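## Task

The rack front holds twelve drive blanks in three rows of four. Press each blank that protrudes fully home until it stops and clicks into its latch. The one exception is the blank in the middle row that is third from the right when facing the rack: do not touch it. The rack is loose on the table. Tilting it more than a little fails the task, and it must finish in its original place.

## Robot and tools

Robot: two arms, left_arm and right_arm, each with a two-finger gripper. The URDF root of left_arm is at (-0.006, +0.301, 0) m and the root of right_arm is at (-0.007, -0.246, 0) m. Both are yawed very slightly. A camera stand is fixed behind them.

Scene frame: the origin is at table-top height, midway between the nominal bases. +x points out over the table, +y toward left_arm, and +z up. Image left and right do not follow the arm names. Each gripper's fingers point along its own +z axis and close along its own y axis. end_effector_position is the point between the pads, about 1 cm short of the fingertips.

execute_actions(actions, cameras)
actions is a list of actions. Each action is a list of up to 15 rows, one row per 1/30 s control step. If an action has fewer rows, its last row is held for the remaining steps.
Every row has 14 numbers, each in [-1, 1]. The first seven are for left_arm: dx, dy, dz, rx, ry, rz, opening. The last seven are the same for right_arm. All 14 are always sent, even if only one arm moves.
The six pose numbers are offsets, not poses. They are measured along the Hand target's own axes from the Hand target as it stood when that action began. Every row refers back to that same start, not to the row before it. Sending the same offset again in a new action moves the arm further.
Scale: 1.0 equals 0.6 m or 180 degrees. rx, ry, rz together form a single rotation vector.
opening is absolute: +1 is fully open (0.093 m) and -1 is closed.
Sending six zeros asks the arm to return to its current Hand target.
cameras is a list of names, ["all"], or []. When actions is empty, all images are returned by default.

move(target, speed, blend, opening_speed, grip_force, blocking, cameras)
Steers each gripper in a straight line. target is either one 14-number row in the same layout and scale, or a list of up to 15 such rows. Every row is an offset from the Hand target at the start of the move, along that target's own axes, not from the previous row.
speed: m/s, 0.002 to 2.9, default 0.25. Turning is capped at twice that value in rad/s. Give one value, or one per target row.
blend: metres of corner rounding per row. The default 0 stops at each row.
opening_speed: change per second on the -1..+1 scale, at least 0.2.
grip_force: newtons per pad, 10 to 50, as one value or one per arm. It stays in effect until changed. Below 50 the fingers close slowly.
blocking=false returns after about 0.5 s while the motion continues.
The whole move lasts at most 10 s. Paths do not avoid obstacles or the other arm. The result adds a "move:" line giving the ending (done, off_target, moving, held, fault) and any limits applied (limits=paced means the pose was clipped; limits=held means steps were withheld).

Other tools:
- wait(seconds 0-10, cameras): the scene keeps running while each arm holds its last command.
- stop(cameras): brakes a running move to rest.
- zoom_image(camera, region=[x0,y0,x1,y1]): pixel box of at most 504x504, taken from that camera's newest image. Cameras are cam_head_left, cam_head_right, cam_left_wrist and cam_right_wrist, all 896x504.
- read_manual(section="licences"): returns licence texts only.
- finished_scene(scene 1 or 2): ends the scene permanently. Scene 1 is practice.

Results:
- end_effector_position (m) and end_effector_quat_wxyz are in the scene frame.
- "Hand target" is the last commanded pose after clipping. The next offsets are measured from it.
- "Tool commands" shows the current commands.
- grip_measured runs from +1 (open) to -1 (closed). The pads meet at about -0.94. Add about 0.0208 for each mm of object width.
- Joint positions end with the finger opening in metres.
- Joint velocities may read "within noise".
- Joint torques are raw drive outputs, gravity included. Joints 1-3 wrap at ±28 N m.
- Calls that run actions also list end_effector_position at a few steps.
- A MOTOR HOT line appears at 75 °C.

Practical notes:
- The controller limits each step's orientation change to 40 degrees from the measured one. One action may therefore fall short.
- Grippers often settle short of or below the target, and may tilt, especially at long reach. Check position and orientation after each move and correct it. Waiting does not close the gap; resend zeros or send the missing distance as an offset.
- Very small moves may not happen or may go sideways.
- An arm blocked by contact keeps pushing. To release it, command a target back behind the gripper's actual position.
- Faster motion hits harder, and a target set further past the contact presses harder. For blanks, approach slowly, square to the rack face, and push only slightly beyond the latch depth.
- Do not shove or tilt the loose rack, and do not slide it.
- Do not press the untouched blank.
- Avoid hard contact between the arms, or against the table, stand or camera cables.
- Route paths around an arm's own base, not close past it.
- Do not let anything fall off the table.
- Heat builds while holding, stretching out or pushing against a pose that cannot be reached, even while you are thinking. At 90 °C the arm folds away and idles; at 100 °C it collapses.
- The scene keeps running while you write, so keep replies short.

Each tool is called after "Request:" as name([rows], argument=value, ...), one row to a line, values as JSON.

## Session

Request:
execute_actions(actions=[])

Scene clock: 0.00 s.
left_arm: end_effector_position=(+0.3813, +0.3120, +0.0891) grip_measured=+1.000 end_effector_quat_wxyz=(+0.576, -0.057, +0.815, +0.028) | right_arm: end_effector_position=(+0.3657, -0.3151, +0.0875) grip_measured=+1.000 end_effector_quat_wxyz=(+0.564, +0.170, +0.805, -0.077)
Joint positions: left_arm=[0.015 1.557 0.354 0.858 -0.145 -0.073 0.093] | right_arm=[-0.031 1.521 0.343 0.805 0.254 0.17 0.093]
Joint velocities: within noise
Joint torques (N m): no reading
Heat: left arm: 24 °C; right arm: 24 °C.
Hand target: left_arm +0.3825, +0.3119, +0.0916; +0.578, -0.057, +0.813, +0.028 | right_arm +0.3698, -0.3154, +0.0969; +0.576, +0.170, +0.796, -0.075
Tool commands: left_gripper/opening=+1.0 right_gripper/opening=+1.0

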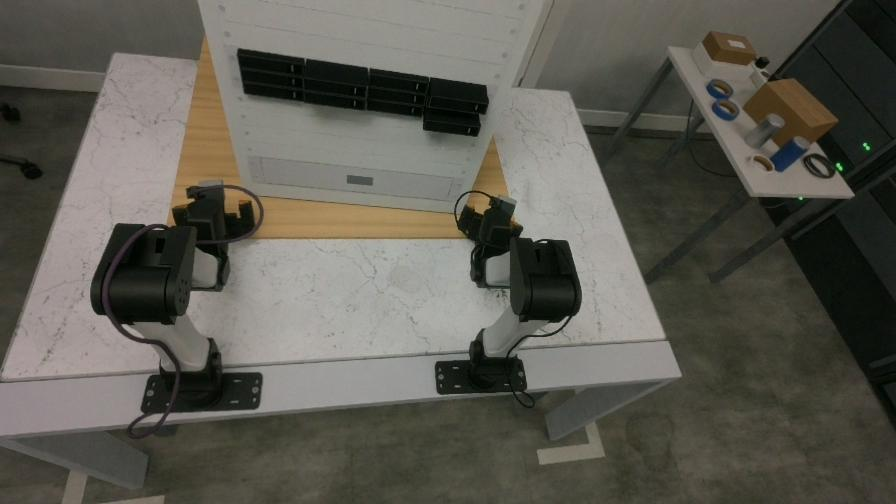

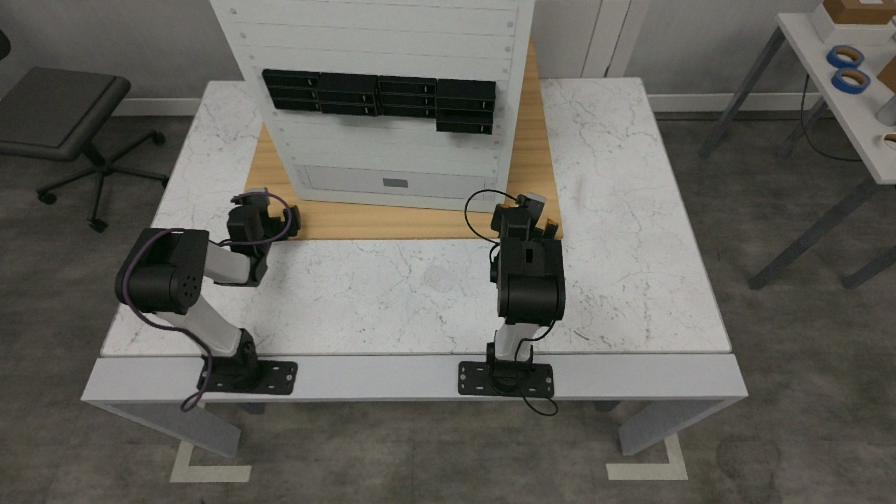

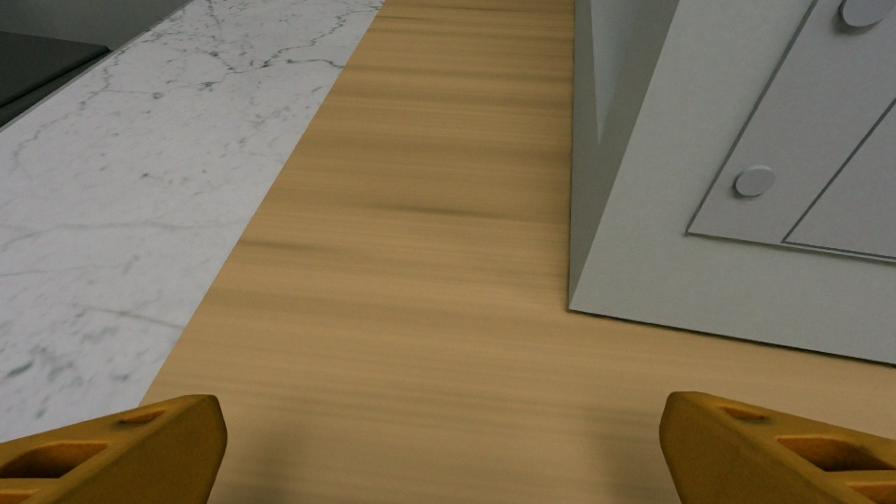

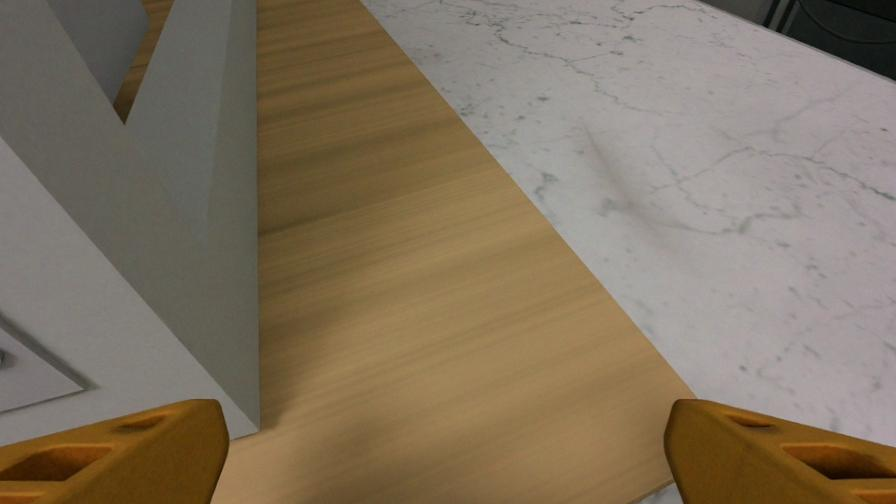

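Request:
zoom_image(camera="cam_head_left", region=[220, 30, 510, 190])

Request:
zoom_image(camera="cam_head_right", region=[240, 50, 530, 210])

Scaled by 1.738 from the camera's 896x504 image, which has a finer 1280x720 frame.

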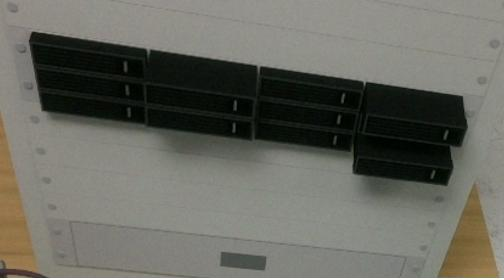

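Scaled by 1.738 from the camera's 896x504 image, which has a finer 1280x720 frame.

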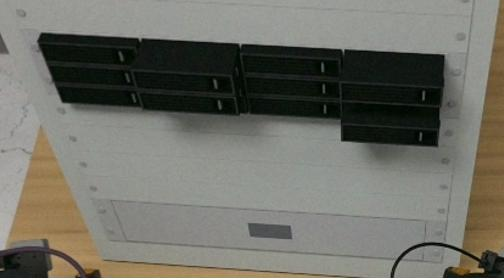

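Request:
move(target=[-0.3908, -0.2770, -0.3184, 0.0736, -0.1067, 0.0191, -0.96, -0.3553, 0.2237, -0.3685, -0.0771, -0.1021, -0.0376, -0.96], cameras=["all"])

Scene clock: 41.30 s.
left_arm: end_effector_position=(+0.3008, +0.1422, +0.3711) grip_measured=-0.954 end_effector_quat_wxyz=(+0.705, +0.037, +0.707, -0.041) | right_arm: end_effector_position=(+0.2815, -0.1610, +0.3680) grip_measured=-0.955 end_effector_quat_wxyz=(+0.700, +0.037, +0.712, -0.042)
Joint positions: left_arm=[-0.738 0.988 0.899 0.085 -0.679 -0.008 0] | right_arm=[0.747 0.829 0.847 -0.044 0.818 0.011 0]
Joint torques (N m): left_arm=[-0.65 -1.96 9.54 1.88 -0.19 0.05] | right_arm=[0.81 0.02 11.55 1.97 0 -0.08]
Heat: left arm: 28 °C; right arm: 29 °C.
Hand target: left_arm +0.3004, +0.1399, +0.3793; +0.707, +0.039, +0.705, -0.039 | right_arm +0.2803, -0.1599, +0.3800; +0.706, +0.039, +0.706, -0.039
Off the commanded pose: left_arm 0.009 m, 1 deg | right_arm 0.012 m, 1 deg.
move: off_target (right_arm)
camera_calibration:
cam_left_wrist: T_world_to_cam=[[-0.111135, -0.993796, 0.0042406, 0.174305], [-0.419554, 0.0430494, -0.906709, 0.495686], [0.900901, -0.102546, -0.421736, -0.0181343], [0, 0, 0, 1]] pos_world=[0.243676, 0.150025, 0.441056]
cam_right_wrist: T_world_to_cam=[[-0.131098, -0.991369, 0.000890847, -0.123214], [-0.428385, 0.055839, -0.901869, 0.500679], [0.894035, -0.118615, -0.432008, -0.0292456], [0, 0, 0, 1]] pos_world=[0.224477, -0.153576, 0.439023]

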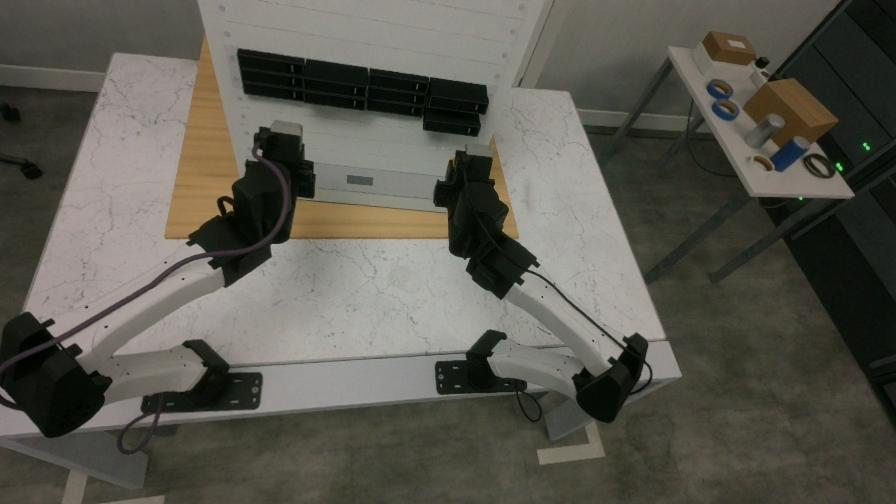

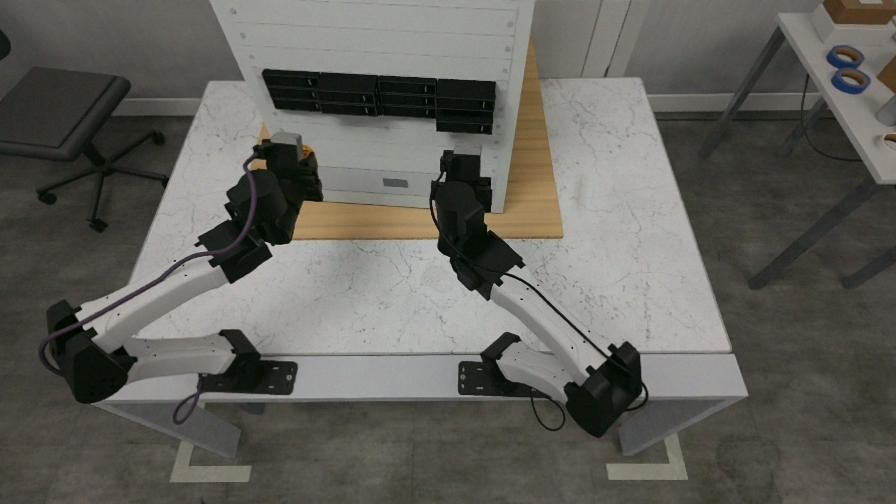

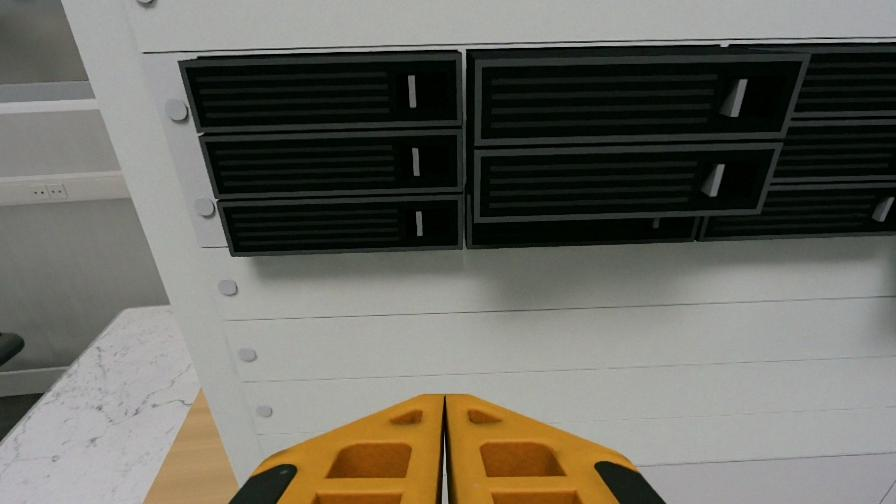

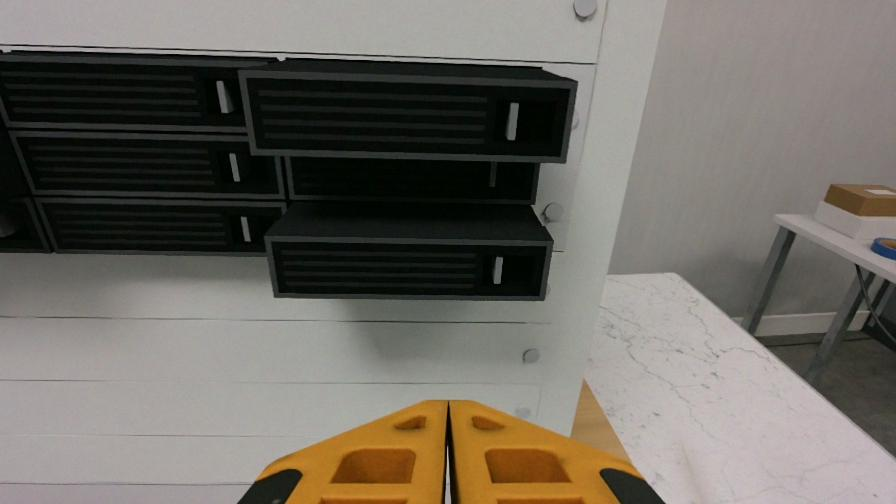

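Request:
zoom_image(camera="cam_left_wrist", region=[160, 30, 500, 270])

Request:
zoom_image(camera="cam_left_wrist", region=[450, 20, 896, 270])

Request:
zoom_image(camera="cam_right_wrist", region=[0, 30, 300, 270])

Request:
zoom_image(camera="cam_right_wrist", region=[230, 40, 620, 310])

Scaled by 1.482 from the camera's 896x504 image, which has a finer 1280x720 frame.

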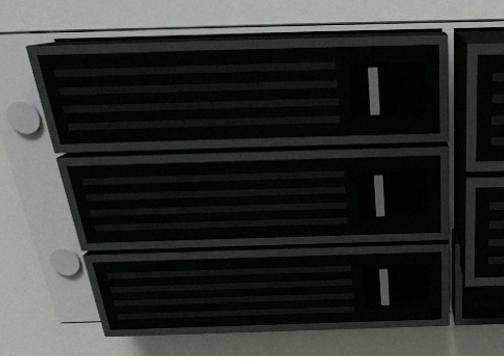

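Scaled by 1.130 from the camera's 896x504 image, which has a finer 1280x720 frame.

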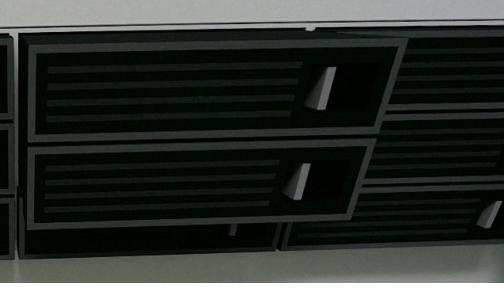

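Scaled by 1.680 from the camera's 896x504 image, which has a finer 1280x720 frame.

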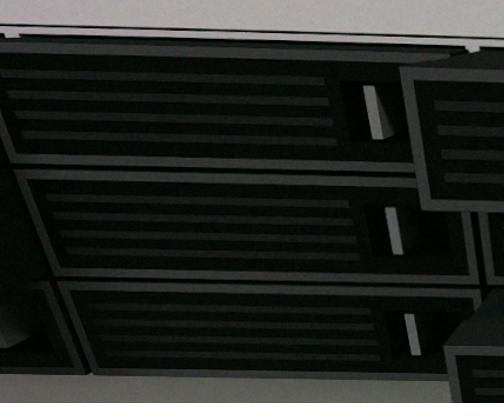

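Scaled by 1.292 from the camera's 896x504 image, which has a finer 1280x720 frame.

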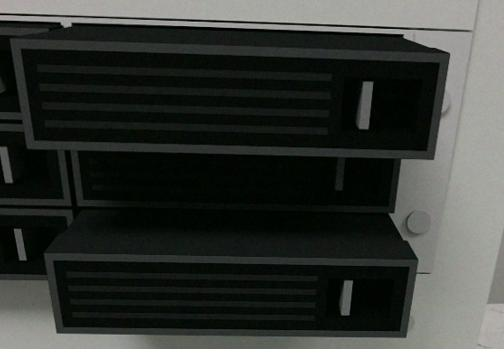

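Request:
zoom_image(camera="cam_right_wrist", region=[220, 50, 420, 170])

Request:
zoom_image(camera="cam_right_wrist", region=[420, 60, 620, 180])

Request:
zoom_image(camera="cam_left_wrist", region=[160, 40, 360, 160])

Request:
zoom_image(camera="cam_left_wrist", region=[640, 30, 840, 150])

Scaled by 2.520 from the camera's 896x504 image, which has a finer 1280x720 frame.

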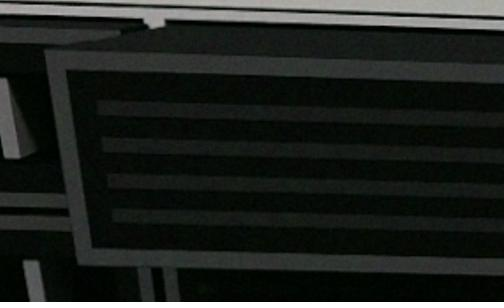

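Scaled by 2.520 from the camera's 896x504 image, which has a finer 1280x720 frame.

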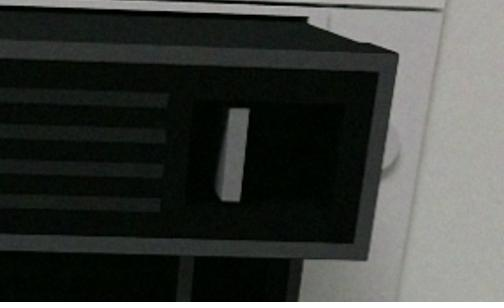

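Scaled by 2.520 from the camera's 896x504 image, which has a finer 1280x720 frame.

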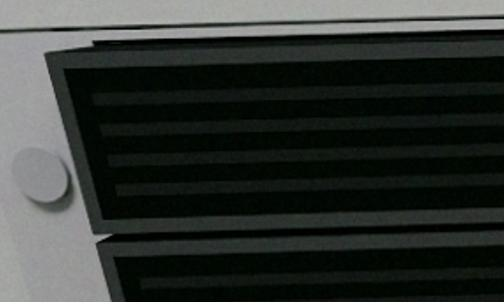

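Scaled by 2.520 from the camera's 896x504 image, which has a finer 1280x720 frame.

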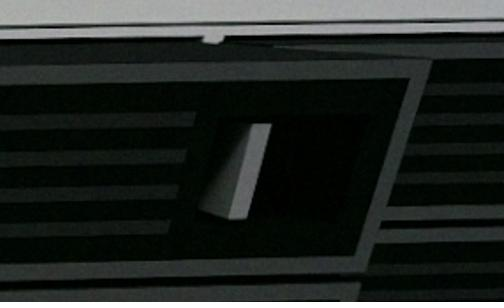

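Request:
move(target=[-0.1038, -0.0958, 0.0808, 0, 0.1667, 0, -0.96, -0.0777, 0.0133, 0.0833, 0, 0, 0, -0.96], speed=0.2, cameras=["all"])

Scene clock: 121.67 s.
left_arm: end_effector_position=(+0.3388, +0.0772, +0.4421) grip_measured=-0.954 end_effector_quat_wxyz=(+0.504, +0.056, +0.862, -0.025) | right_arm: end_effector_position=(+0.3300, -0.1555, +0.4115) grip_measured=-0.955 end_effector_quat_wxyz=(+0.697, +0.035, +0.715, -0.042)
Joint positions: left_arm=[-0.755 1.755 2.402 -1.278 -0.589 -0.37 0] | right_arm=[0.61 1.043 1.11 -0.098 0.679 0.009 0]
Joint torques (N m): left_arm=[0.81 -6.42 7.19 1.68 -0.26 -0.14] | right_arm=[-0.81 -1.37 12.27 2.04 -0.14 -0.06]
Heat: left arm: 40 °C; right arm: 36 °C.
Hand target: left_arm +0.3420, +0.0773, +0.4418; +0.501, +0.048, +0.864, -0.028 | right_arm +0.3308, -0.1575, +0.4267; +0.706, +0.039, +0.706, -0.039
Off the commanded pose: left_arm 0.003 m, 1 deg | right_arm 0.015 m, 2 deg.
move: off_target (right_arm)
camera_calibration:
cam_left_wrist: T_world_to_cam=[[-0.123223, -0.992279, -0.0140622, 0.1256], [-0.803543, 0.108081, -0.585352, 0.561795], [0.582353, -0.0608292, -0.810657, 0.247504], [0, 0, 0, 1]] pos_world=[0.322769, 0.0789668, 0.531255]
cam_right_wrist: T_world_to_cam=[[-0.128786, -0.991663, 0.00427979, -0.113586], [-0.435254, 0.0526472, -0.898767, 0.560844], [0.891049, -0.117612, -0.438405, -0.0493744], [0, 0, 0, 1]] pos_world=[0.273476, -0.147972, 0.482908]

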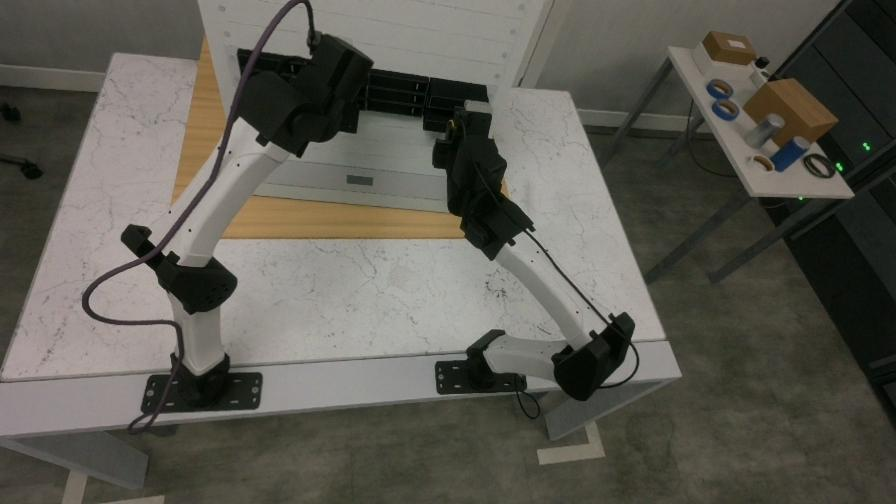

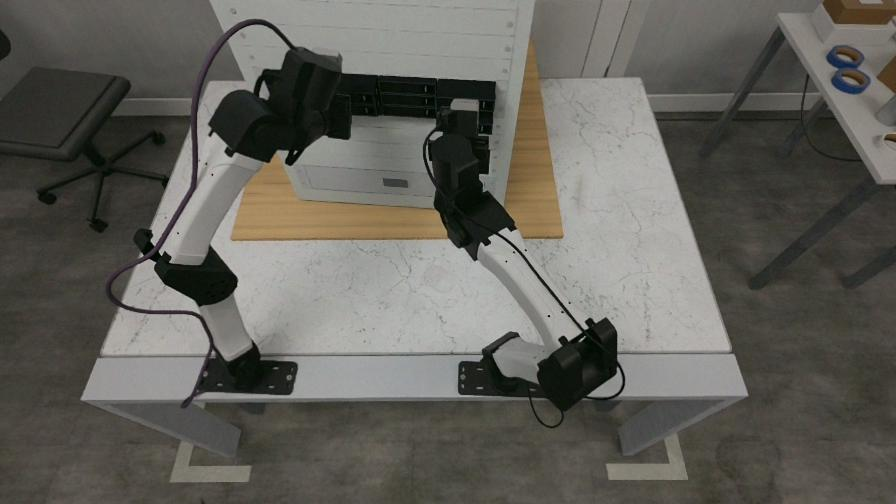

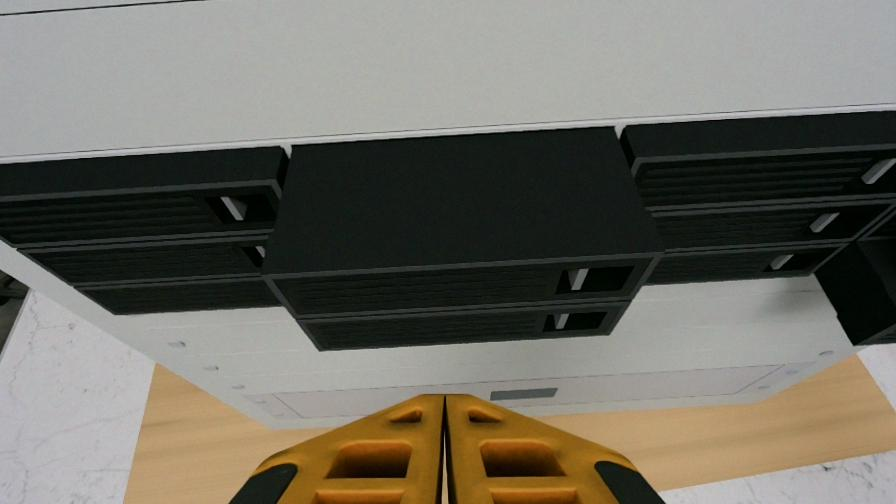

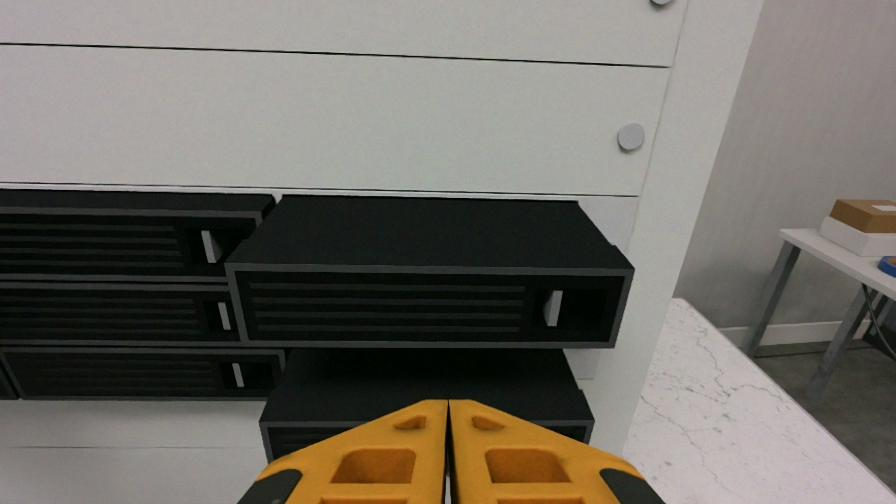

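Request:
move([
  [0, 0, 0, 0, 0, 0, -0.96, -0.0083, 0, 0.05, 0, 0, 0, -0.96],
  [0, 0, 0, 0, 0, 0, -0.96, -0.0083, 0, 0.11, 0, 0, 0, -0.96],
], speed=[0.12, 0.05], cameras=["cam_right_wrist"])

Scene clock: 145.40 s.
left_arm: end_effector_position=(+0.3388, +0.0772, +0.4420) grip_measured=-0.954 end_effector_quat_wxyz=(+0.504, +0.056, +0.862, -0.024) | right_arm: end_effector_position=(+0.3932, -0.1634, +0.4098) grip_measured=-0.955 end_effector_quat_wxyz=(+0.687, +0.034, +0.724, -0.047)
Joint positions: left_arm=[-0.755 1.755 2.402 -1.279 -0.589 -0.37 0] | right_arm=[0.452 1.244 1.241 -0.056 0.524 0.008 0]
Joint torques (N m): left_arm=[0.83 -6.34 7.25 1.72 -0.25 -0.19] | right_arm=[-0.99 -3 12.74 2.41 -0.19 -0.06]
Heat: left arm: 38 °C; right arm: 37 °C.
Hand target: left_arm +0.3420, +0.0773, +0.4418; +0.501, +0.048, +0.864, -0.027 | right_arm +0.3965, -0.1648, +0.4317; +0.706, +0.039, +0.706, -0.039
Off the commanded pose: left_arm 0.003 m, 1 deg | right_arm 0.022 m, 3 deg.
move: off_target (right_arm)
camera_calibration:
cam_right_wrist: T_world_to_cam=[[-0.133216, -0.990971, 0.0151829, -0.115789], [-0.45982, 0.0482282, -0.886701, 0.5913], [0.877963, -0.125104, -0.462093, -0.0937281], [0, 0, 0, 1]] pos_world=[0.338756, -0.154987, 0.482753]
Images, in order (width x height): cam_right_wrist 896x504.

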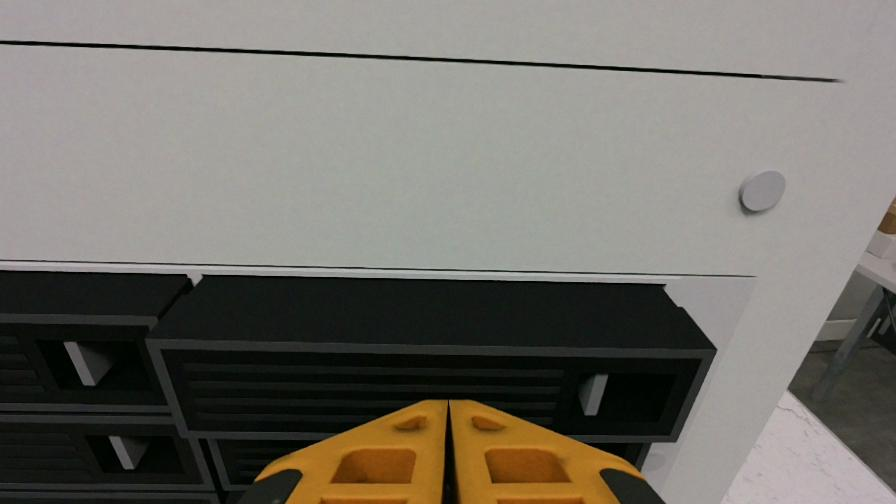

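Request:
move([
  [0, 0, 0, 0, 0, 0, -0.96, -0.0133, 0, -0.0133, 0, -0.0167, 0, -0.96],
  [0, 0, 0, 0, 0, 0, -0.96, -0.0133, 0, 0.0267, 0, -0.0167, 0, -0.96],
], speed=[0.1, 0.05], cameras=["cam_right_wrist"])

Scene clock: 160.33 s.
left_arm: end_effector_position=(+0.3388, +0.0772, +0.4420) grip_measured=-0.954 end_effector_quat_wxyz=(+0.504, +0.056, +0.862, -0.024) | right_arm: end_effector_position=(+0.4009, -0.1638, +0.4204) grip_measured=-0.955 end_effector_quat_wxyz=(+0.706, +0.032, +0.706, -0.046)
Joint positions: left_arm=[-0.755 1.755 2.402 -1.279 -0.589 -0.37 0] | right_arm=[0.436 1.265 1.246 0.019 0.506 -0.019 0]
Joint torques (N m): left_arm=[0.76 -6.32 7.3 1.68 -0.28 -0.18] | right_arm=[-2.21 -0.8 13.14 2.62 -0.33 -0.06]
Heat: left arm: 37 °C; right arm: 39 °C.
Hand target: left_arm +0.3420, +0.0773, +0.4418; +0.501, +0.048, +0.864, -0.027 | right_arm +0.4124, -0.1665, +0.4395; +0.724, +0.038, +0.687, -0.040
Off the commanded pose: left_arm 0.003 m, 1 deg | right_arm 0.023 m, 3 deg.
move: off_target (right_arm)
camera_calibration:
cam_right_wrist: T_world_to_cam=[[-0.130172, -0.991422, 0.0117526, -0.115276], [-0.414367, 0.0436295, -0.909063, 0.594734], [0.900752, -0.123205, -0.416492, -0.123733], [0, 0, 0, 1]] pos_world=[0.342885, -0.15548, 0.490472]
Images, in order (width x height): cam_right_wrist 896x504.

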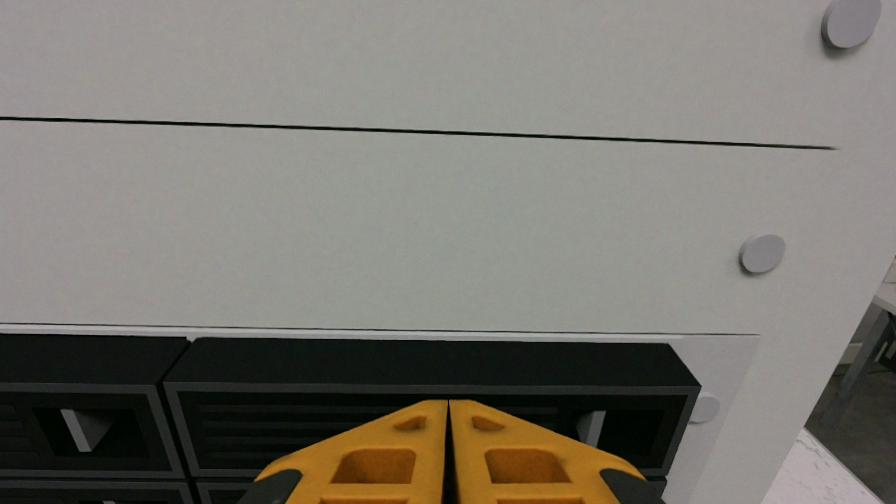

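Request:
zoom_image(camera="cam_right_wrist", region=[0, 310, 240, 504])

Request:
zoom_image(camera="cam_right_wrist", region=[540, 310, 780, 504])

Scaled by 2.100 from the camera's 896x504 image, which has a finer 1280x720 frame.

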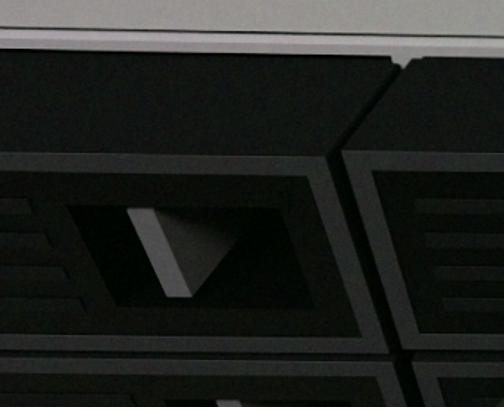

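Scaled by 2.100 from the camera's 896x504 image, which has a finer 1280x720 frame.

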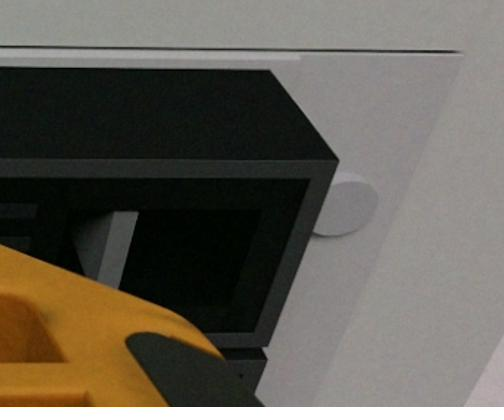

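Request:
move([
  [0, 0, 0, 0, 0, 0, -0.96, 0, 0, -0.12, 0, 0, 0, -0.96],
  [0, 0, 0, 0, 0, 0, -0.96, 0.1006, 0, -0.12, 0, 0, 0, -0.96],
], speed=0.2, blend=0.01, cameras=["cam_right_wrist", "cam_head_right"])

Scene clock: 177.33 s.
left_arm: end_effector_position=(+0.3388, +0.0772, +0.4420) grip_measured=-0.954 end_effector_quat_wxyz=(+0.504, +0.056, +0.862, -0.024) | right_arm: end_effector_position=(+0.3464, -0.1585, +0.3685) grip_measured=-0.955 end_effector_quat_wxyz=(+0.715, +0.035, +0.697, -0.041)
Joint positions: left_arm=[-0.755 1.755 2.402 -1.279 -0.589 -0.37 0] | right_arm=[0.556 1.049 0.885 0.196 0.622 -0.027 0]
Joint torques (N m): left_arm=[0.76 -6.39 7.41 1.66 -0.28 -0.19] | right_arm=[0.42 -3.17 8.68 2.3 -0.01 -0.08]
Heat: left arm: 37 °C; right arm: 40 °C.
Hand target: left_arm +0.3420, +0.0773, +0.4418; +0.501, +0.048, +0.864, -0.027 | right_arm +0.3441, -0.1590, +0.3757; +0.724, +0.038, +0.687, -0.040
Off the commanded pose: left_arm 0.003 m, 1 deg | right_arm 0.007 m, 2 deg.
move: done
camera_calibration:
cam_right_wrist: T_world_to_cam=[[-0.127084, -0.991892, 0.00056095, -0.113494], [-0.389278, 0.0493554, -0.919797, 0.52082], [0.912311, -0.11711, -0.392394, -0.107507], [0, 0, 0, 1]] pos_world=[0.2864, -0.150869, 0.436927]
Images, in order (width x height): cam_head_right 896x504, cam_right_wrist 896x504.

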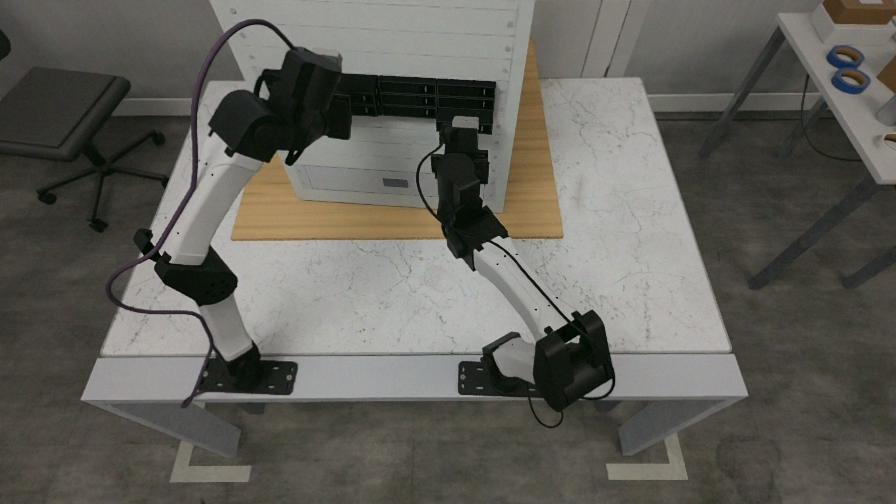

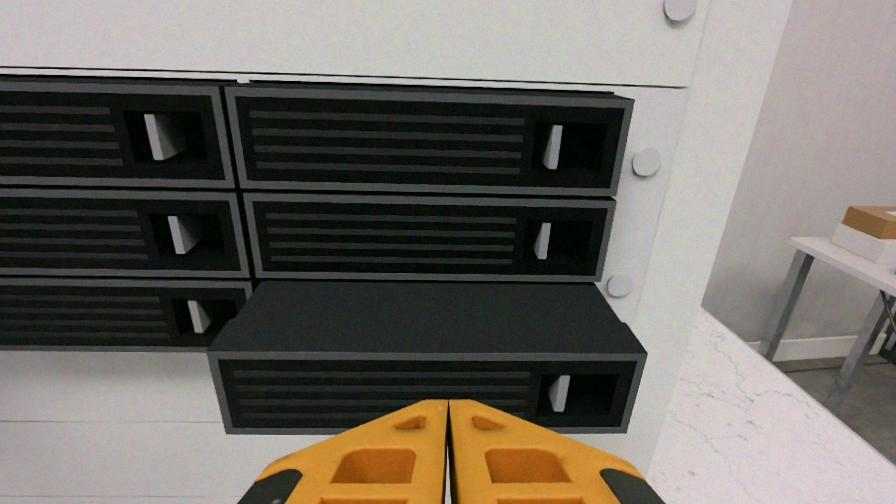

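Request:
move([
  [-0.0152, 0, 0.0567, 0, 0, 0, -0.96, 0.0093, 0, 0.0279, 0, 0, 0, -0.96],
  [-0.0152, 0, 0.0567, 0, 0, 0, -0.96, 0.0089, 0, 0.1141, 0, 0, 0, -0.96],
], speed=[0.1, 0.05], blend=0.008, cameras=["cam_right_wrist", "cam_left_wrist"])

Scene clock: 205.13 s.
left_arm: end_effector_position=(+0.3716, +0.0749, +0.4291) grip_measured=-0.954 end_effector_quat_wxyz=(+0.496, +0.046, +0.867, -0.025) | right_arm: end_effector_position=(+0.4010, -0.1654, +0.3501) grip_measured=-0.955 end_effector_quat_wxyz=(+0.704, +0.030, +0.708, -0.051)
Joint positions: left_arm=[-0.685 1.833 2.441 -1.237 -0.534 -0.351 0] | right_arm=[0.434 1.242 0.954 0.283 0.508 -0.027 0]
Joint torques (N m): left_arm=[0.69 -7.71 7.39 1.91 -0.25 0.1] | right_arm=[-1.94 -1.21 14.34 2.52 -0.36 0.03]
Heat: left arm: 37 °C; right arm: 36 °C.
Hand target: left_arm +0.3759, +0.0736, +0.4327; +0.501, +0.048, +0.864, -0.027 | right_arm +0.4123, -0.1664, +0.3739; +0.724, +0.038, +0.687, -0.040
Off the commanded pose: left_arm 0.006 m, 1 deg | right_arm 0.026 m, 4 deg.
move: off_target (right_arm)
camera_calibration:
cam_left_wrist: T_world_to_cam=[[-0.107866, -0.994161, -0.00291383, 0.116779], [-0.815928, 0.0902017, -0.571073, 0.580687], [0.568002, -0.059222, -0.820894, 0.227388], [0, 0, 0, 1]] pos_world=[0.357239, 0.077185, 0.518616]
cam_right_wrist: T_world_to_cam=[[-0.134989, -0.990586, 0.0227347, -0.117732], [-0.419197, 0.0363044, -0.907169, 0.530953], [0.897804, -0.131988, -0.420151, -0.152256], [0, 0, 0, 1]] pos_world=[0.343378, -0.155996, 0.420371]
Images, in order (width x height): cam_left_wrist 896x504, cam_right_wrist 896x504.

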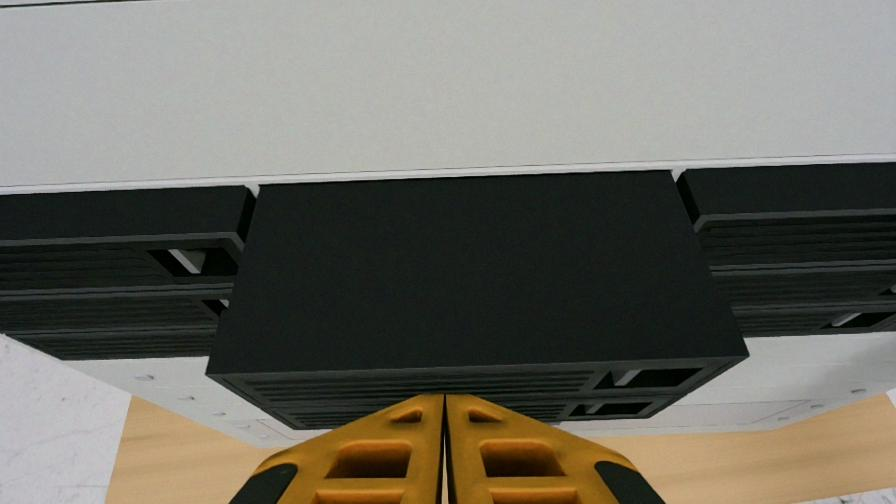

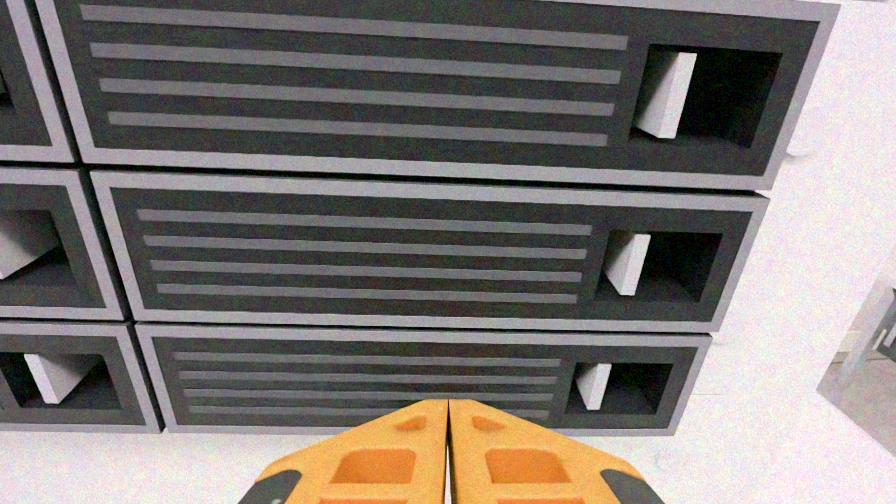

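Request:
zoom_image(camera="cam_right_wrist", region=[0, 290, 240, 450])

Request:
zoom_image(camera="cam_left_wrist", region=[330, 330, 590, 470])

Scaled by 2.100 from the camera's 896x504 image, which has a finer 1280x720 frame.

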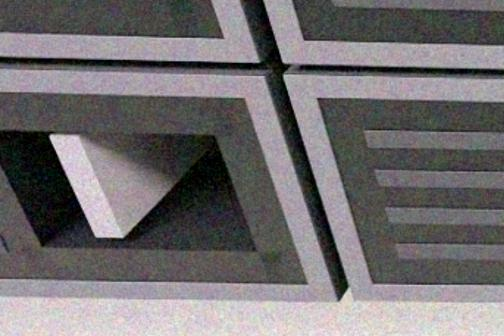

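Scaled by 1.938 from the camera's 896x504 image, which has a finer 1280x720 frame.

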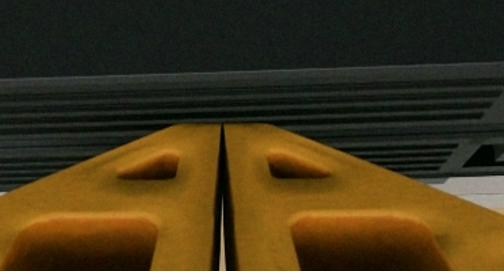

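Request:
move(target=[-0.0033, 0, 0.0058, 0, 0, 0, -0.96, 0, 0, -0.1, 0, 0, 0, -0.96], speed=0.2, cameras=["cam_right_wrist", "cam_left_wrist"])

Request:
zoom_image(camera="cam_left_wrist", region=[330, 330, 590, 470])

Scene clock: 224.97 s.
left_arm: end_effector_position=(+0.3749, +0.0739, +0.4314) grip_measured=-0.954 end_effector_quat_wxyz=(+0.499, +0.046, +0.865, -0.028) | right_arm: end_effector_position=(+0.3558, -0.1608, +0.3708) grip_measured=-0.955 end_effector_quat_wxyz=(+0.723, +0.041, +0.688, -0.038)
Joint positions: left_arm=[-0.68 1.846 2.465 -1.236 -0.528 -0.347 0] | right_arm=[0.528 1.08 0.886 0.254 0.598 -0.027 0]
Joint torques (N m): left_arm=[0.92 -7.42 7.41 1.85 -0.22 0.08] | right_arm=[0.77 -3.7 8.02 2.05 -0.06 -0.06]
Heat: left arm: 37 °C; right arm: 40 °C.
Hand target: left_arm +0.3799, +0.0732, +0.4327; +0.501, +0.048, +0.864, -0.027 | right_arm +0.3528, -0.1600, +0.3706; +0.724, +0.038, +0.687, -0.040
Off the commanded pose: left_arm 0.005 m, 0 deg | right_arm 0.003 m, 0 deg.
move: done
camera_calibration:
cam_left_wrist: T_world_to_cam=[[-0.109414, -0.993994, 0.00232299, 0.114575], [-0.812108, 0.0880447, -0.576826, 0.585836], [0.573157, -0.0649992, -0.816864, 0.22411], [0, 0, 0, 1]] pos_world=[0.359848, 0.0768737, 0.520727]
cam_right_wrist: T_world_to_cam=[[-0.130661, -0.991318, -0.0147005, -0.107574], [-0.36629, 0.0620469, -0.92843, 0.523801], [0.921281, -0.115925, -0.371217, -0.126234], [0, 0, 0, 1]] pos_world=[0.294104, -0.153774, 0.437871]
Images, in order (width x height): cam_left_wrist 896x504, cam_right_wrist 896x504.

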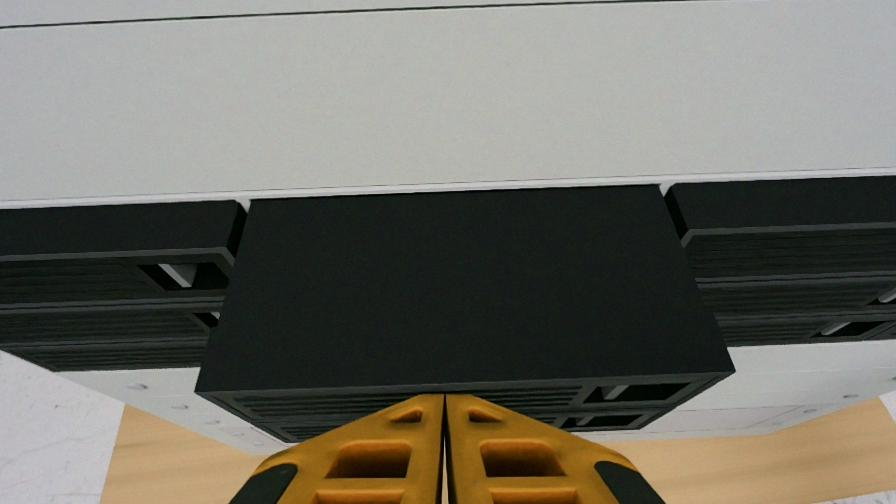

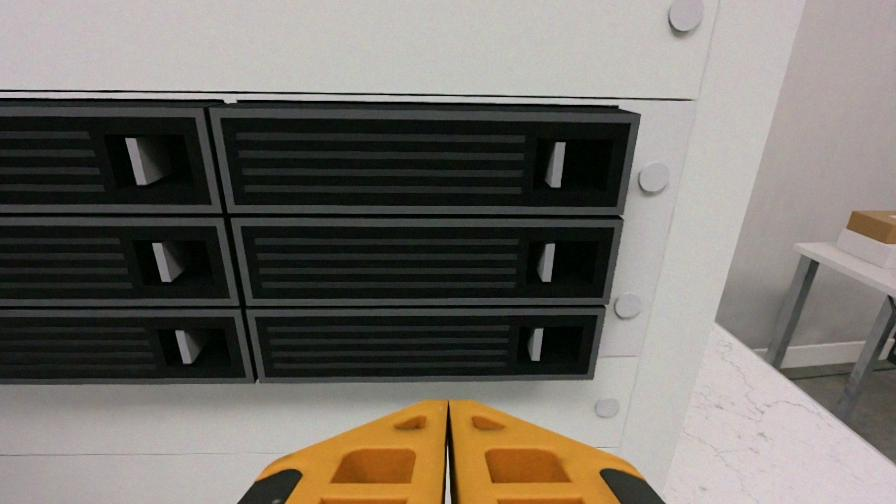

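Scaled by 1.938 from the camera's 896x504 image, which has a finer 1280x720 frame.

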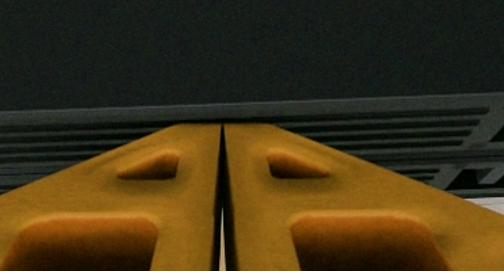

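Request:
move(target=[-0.01824, 0, 0.03184, 0, 0, 0, -0.96, 0, 0, 0, 0, 0, 0, -0.96], speed=0.05, cameras=["cam_left_wrist"])

Request:
zoom_image(camera="cam_left_wrist", region=[330, 330, 590, 470])

Scene clock: 237.03 s.
left_arm: end_effector_position=(+0.3979, +0.0704, +0.4354) grip_measured=-0.954 end_effector_quat_wxyz=(+0.505, +0.043, +0.861, -0.032) | right_arm: end_effector_position=(+0.3558, -0.1609, +0.3708) grip_measured=-0.955 end_effector_quat_wxyz=(+0.723, +0.041, +0.688, -0.038)
Joint positions: left_arm=[-0.642 1.968 2.653 -1.273 -0.497 -0.321 0] | right_arm=[0.528 1.08 0.886 0.254 0.598 -0.027 0]
Joint torques (N m): left_arm=[0.81 -8.39 6.97 1.73 -0.21 0.11] | right_arm=[0.75 -3.69 8.01 2.06 -0.02 -0.06]
Heat: left arm: 37 °C; right arm: 39 °C.
Hand target: left_arm +0.4017, +0.0707, +0.4328; +0.501, +0.048, +0.864, -0.027 | right_arm +0.3528, -0.1600, +0.3706; +0.724, +0.038, +0.687, -0.040
Off the commanded pose: left_arm 0.005 m, 1 deg | right_arm 0.003 m, 0 deg.
move: done
camera_calibration:
cam_left_wrist: T_world_to_cam=[[-0.109741, -0.993891, 0.0117244, 0.109639], [-0.804179, 0.081849, -0.588725, 0.609658], [0.584169, -0.0740359, -0.808248, 0.206515], [0, 0, 0, 1]] pos_world=[0.381667, 0.0743584, 0.524551]
Images, in order (width x height): cam_left_wrist 896x504.

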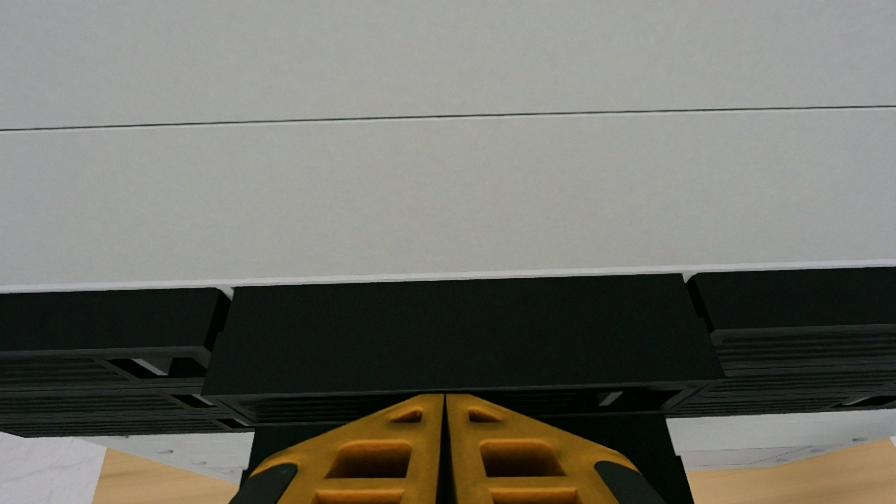

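Scaled by 1.938 from the camera's 896x504 image, which has a finer 1280x720 frame.

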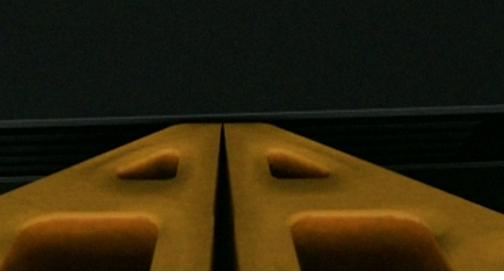

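Request:
move(target=[-0.0131, 0, 0.0329, 0, 0, 0, -0.96, 0, 0, 0, 0, 0, 0, -0.96], speed=0.05, cameras=["cam_left_wrist"])

Request:
zoom_image(camera="cam_left_wrist", region=[330, 330, 590, 470])

Request:
zoom_image(camera="cam_left_wrist", region=[140, 270, 400, 470])

Request:
zoom_image(camera="cam_left_wrist", region=[590, 270, 850, 470])

Scene clock: 244.50 s.
left_arm: end_effector_position=(+0.4109, +0.0703, +0.4350) grip_measured=-0.954 end_effector_quat_wxyz=(+0.506, +0.047, +0.861, -0.033) | right_arm: end_effector_position=(+0.3558, -0.1609, +0.3708) grip_measured=-0.955 end_effector_quat_wxyz=(+0.723, +0.041, +0.688, -0.038)
Joint positions: left_arm=[-0.616 2.067 2.822 -1.333 -0.471 -0.297 0] | right_arm=[0.528 1.08 0.886 0.254 0.598 -0.027 0]
Joint torques (N m): left_arm=[1.4 -7.61 6.16 2.07 -0.17 0.1] | right_arm=[0.76 -3.69 7.99 2.06 -0.02 -0.06]
Heat: left arm: 36 °C; right arm: 38 °C.
Hand target: left_arm +0.4227, +0.0685, +0.4297; +0.501, +0.048, +0.864, -0.027 | right_arm +0.3528, -0.1600, +0.3707; +0.724, +0.038, +0.687, -0.040
Off the commanded pose: left_arm 0.013 m, 1 deg | right_arm 0.003 m, 0 deg.
move: off_target (left_arm)
camera_calibration:
cam_left_wrist: T_world_to_cam=[[-0.117374, -0.993051, 0.00851607, 0.115394], [-0.802741, 0.0898248, -0.589523, 0.619109], [0.584662, -0.076031, -0.807706, 0.198163], [0, 0, 0, 1]] pos_world=[0.39467, 0.0740474, 0.524054]
Images, in order (width x height): cam_left_wrist 896x504.

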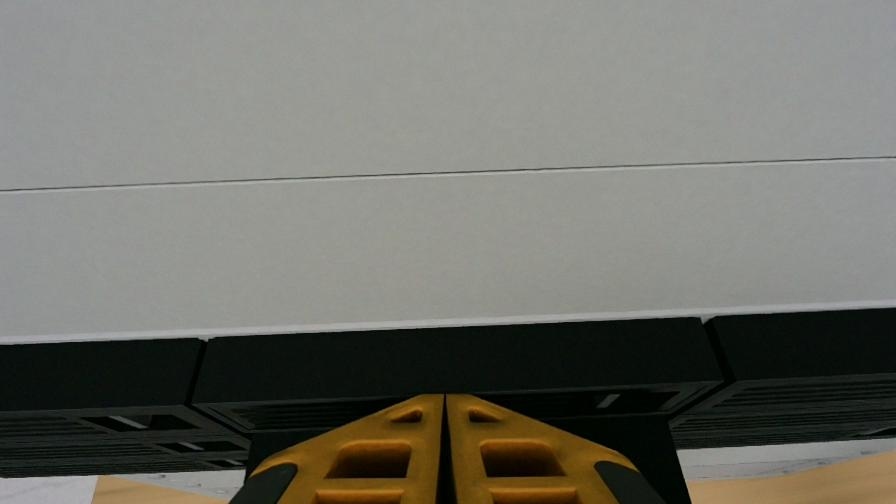

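Scaled by 1.938 from the camera's 896x504 image, which has a finer 1280x720 frame.

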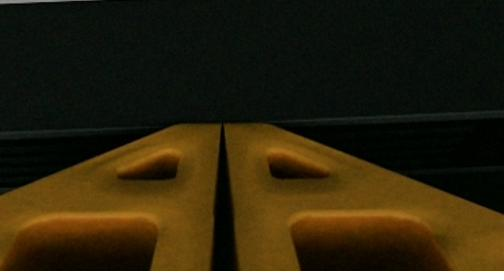

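Scaled by 1.938 from the camera's 896x504 image, which has a finer 1280x720 frame.

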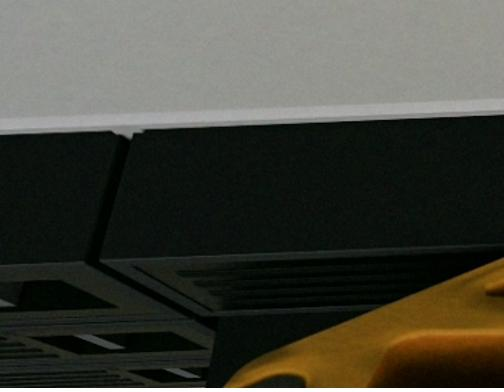

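Scaled by 1.938 from the camera's 896x504 image, which has a finer 1280x720 frame.

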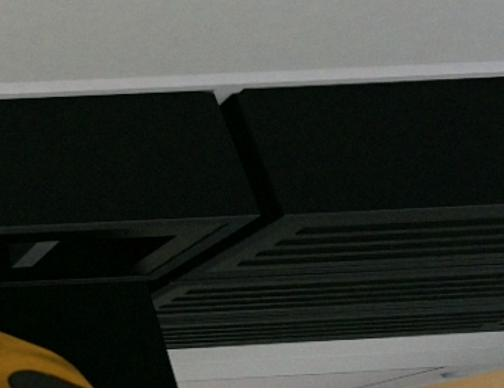

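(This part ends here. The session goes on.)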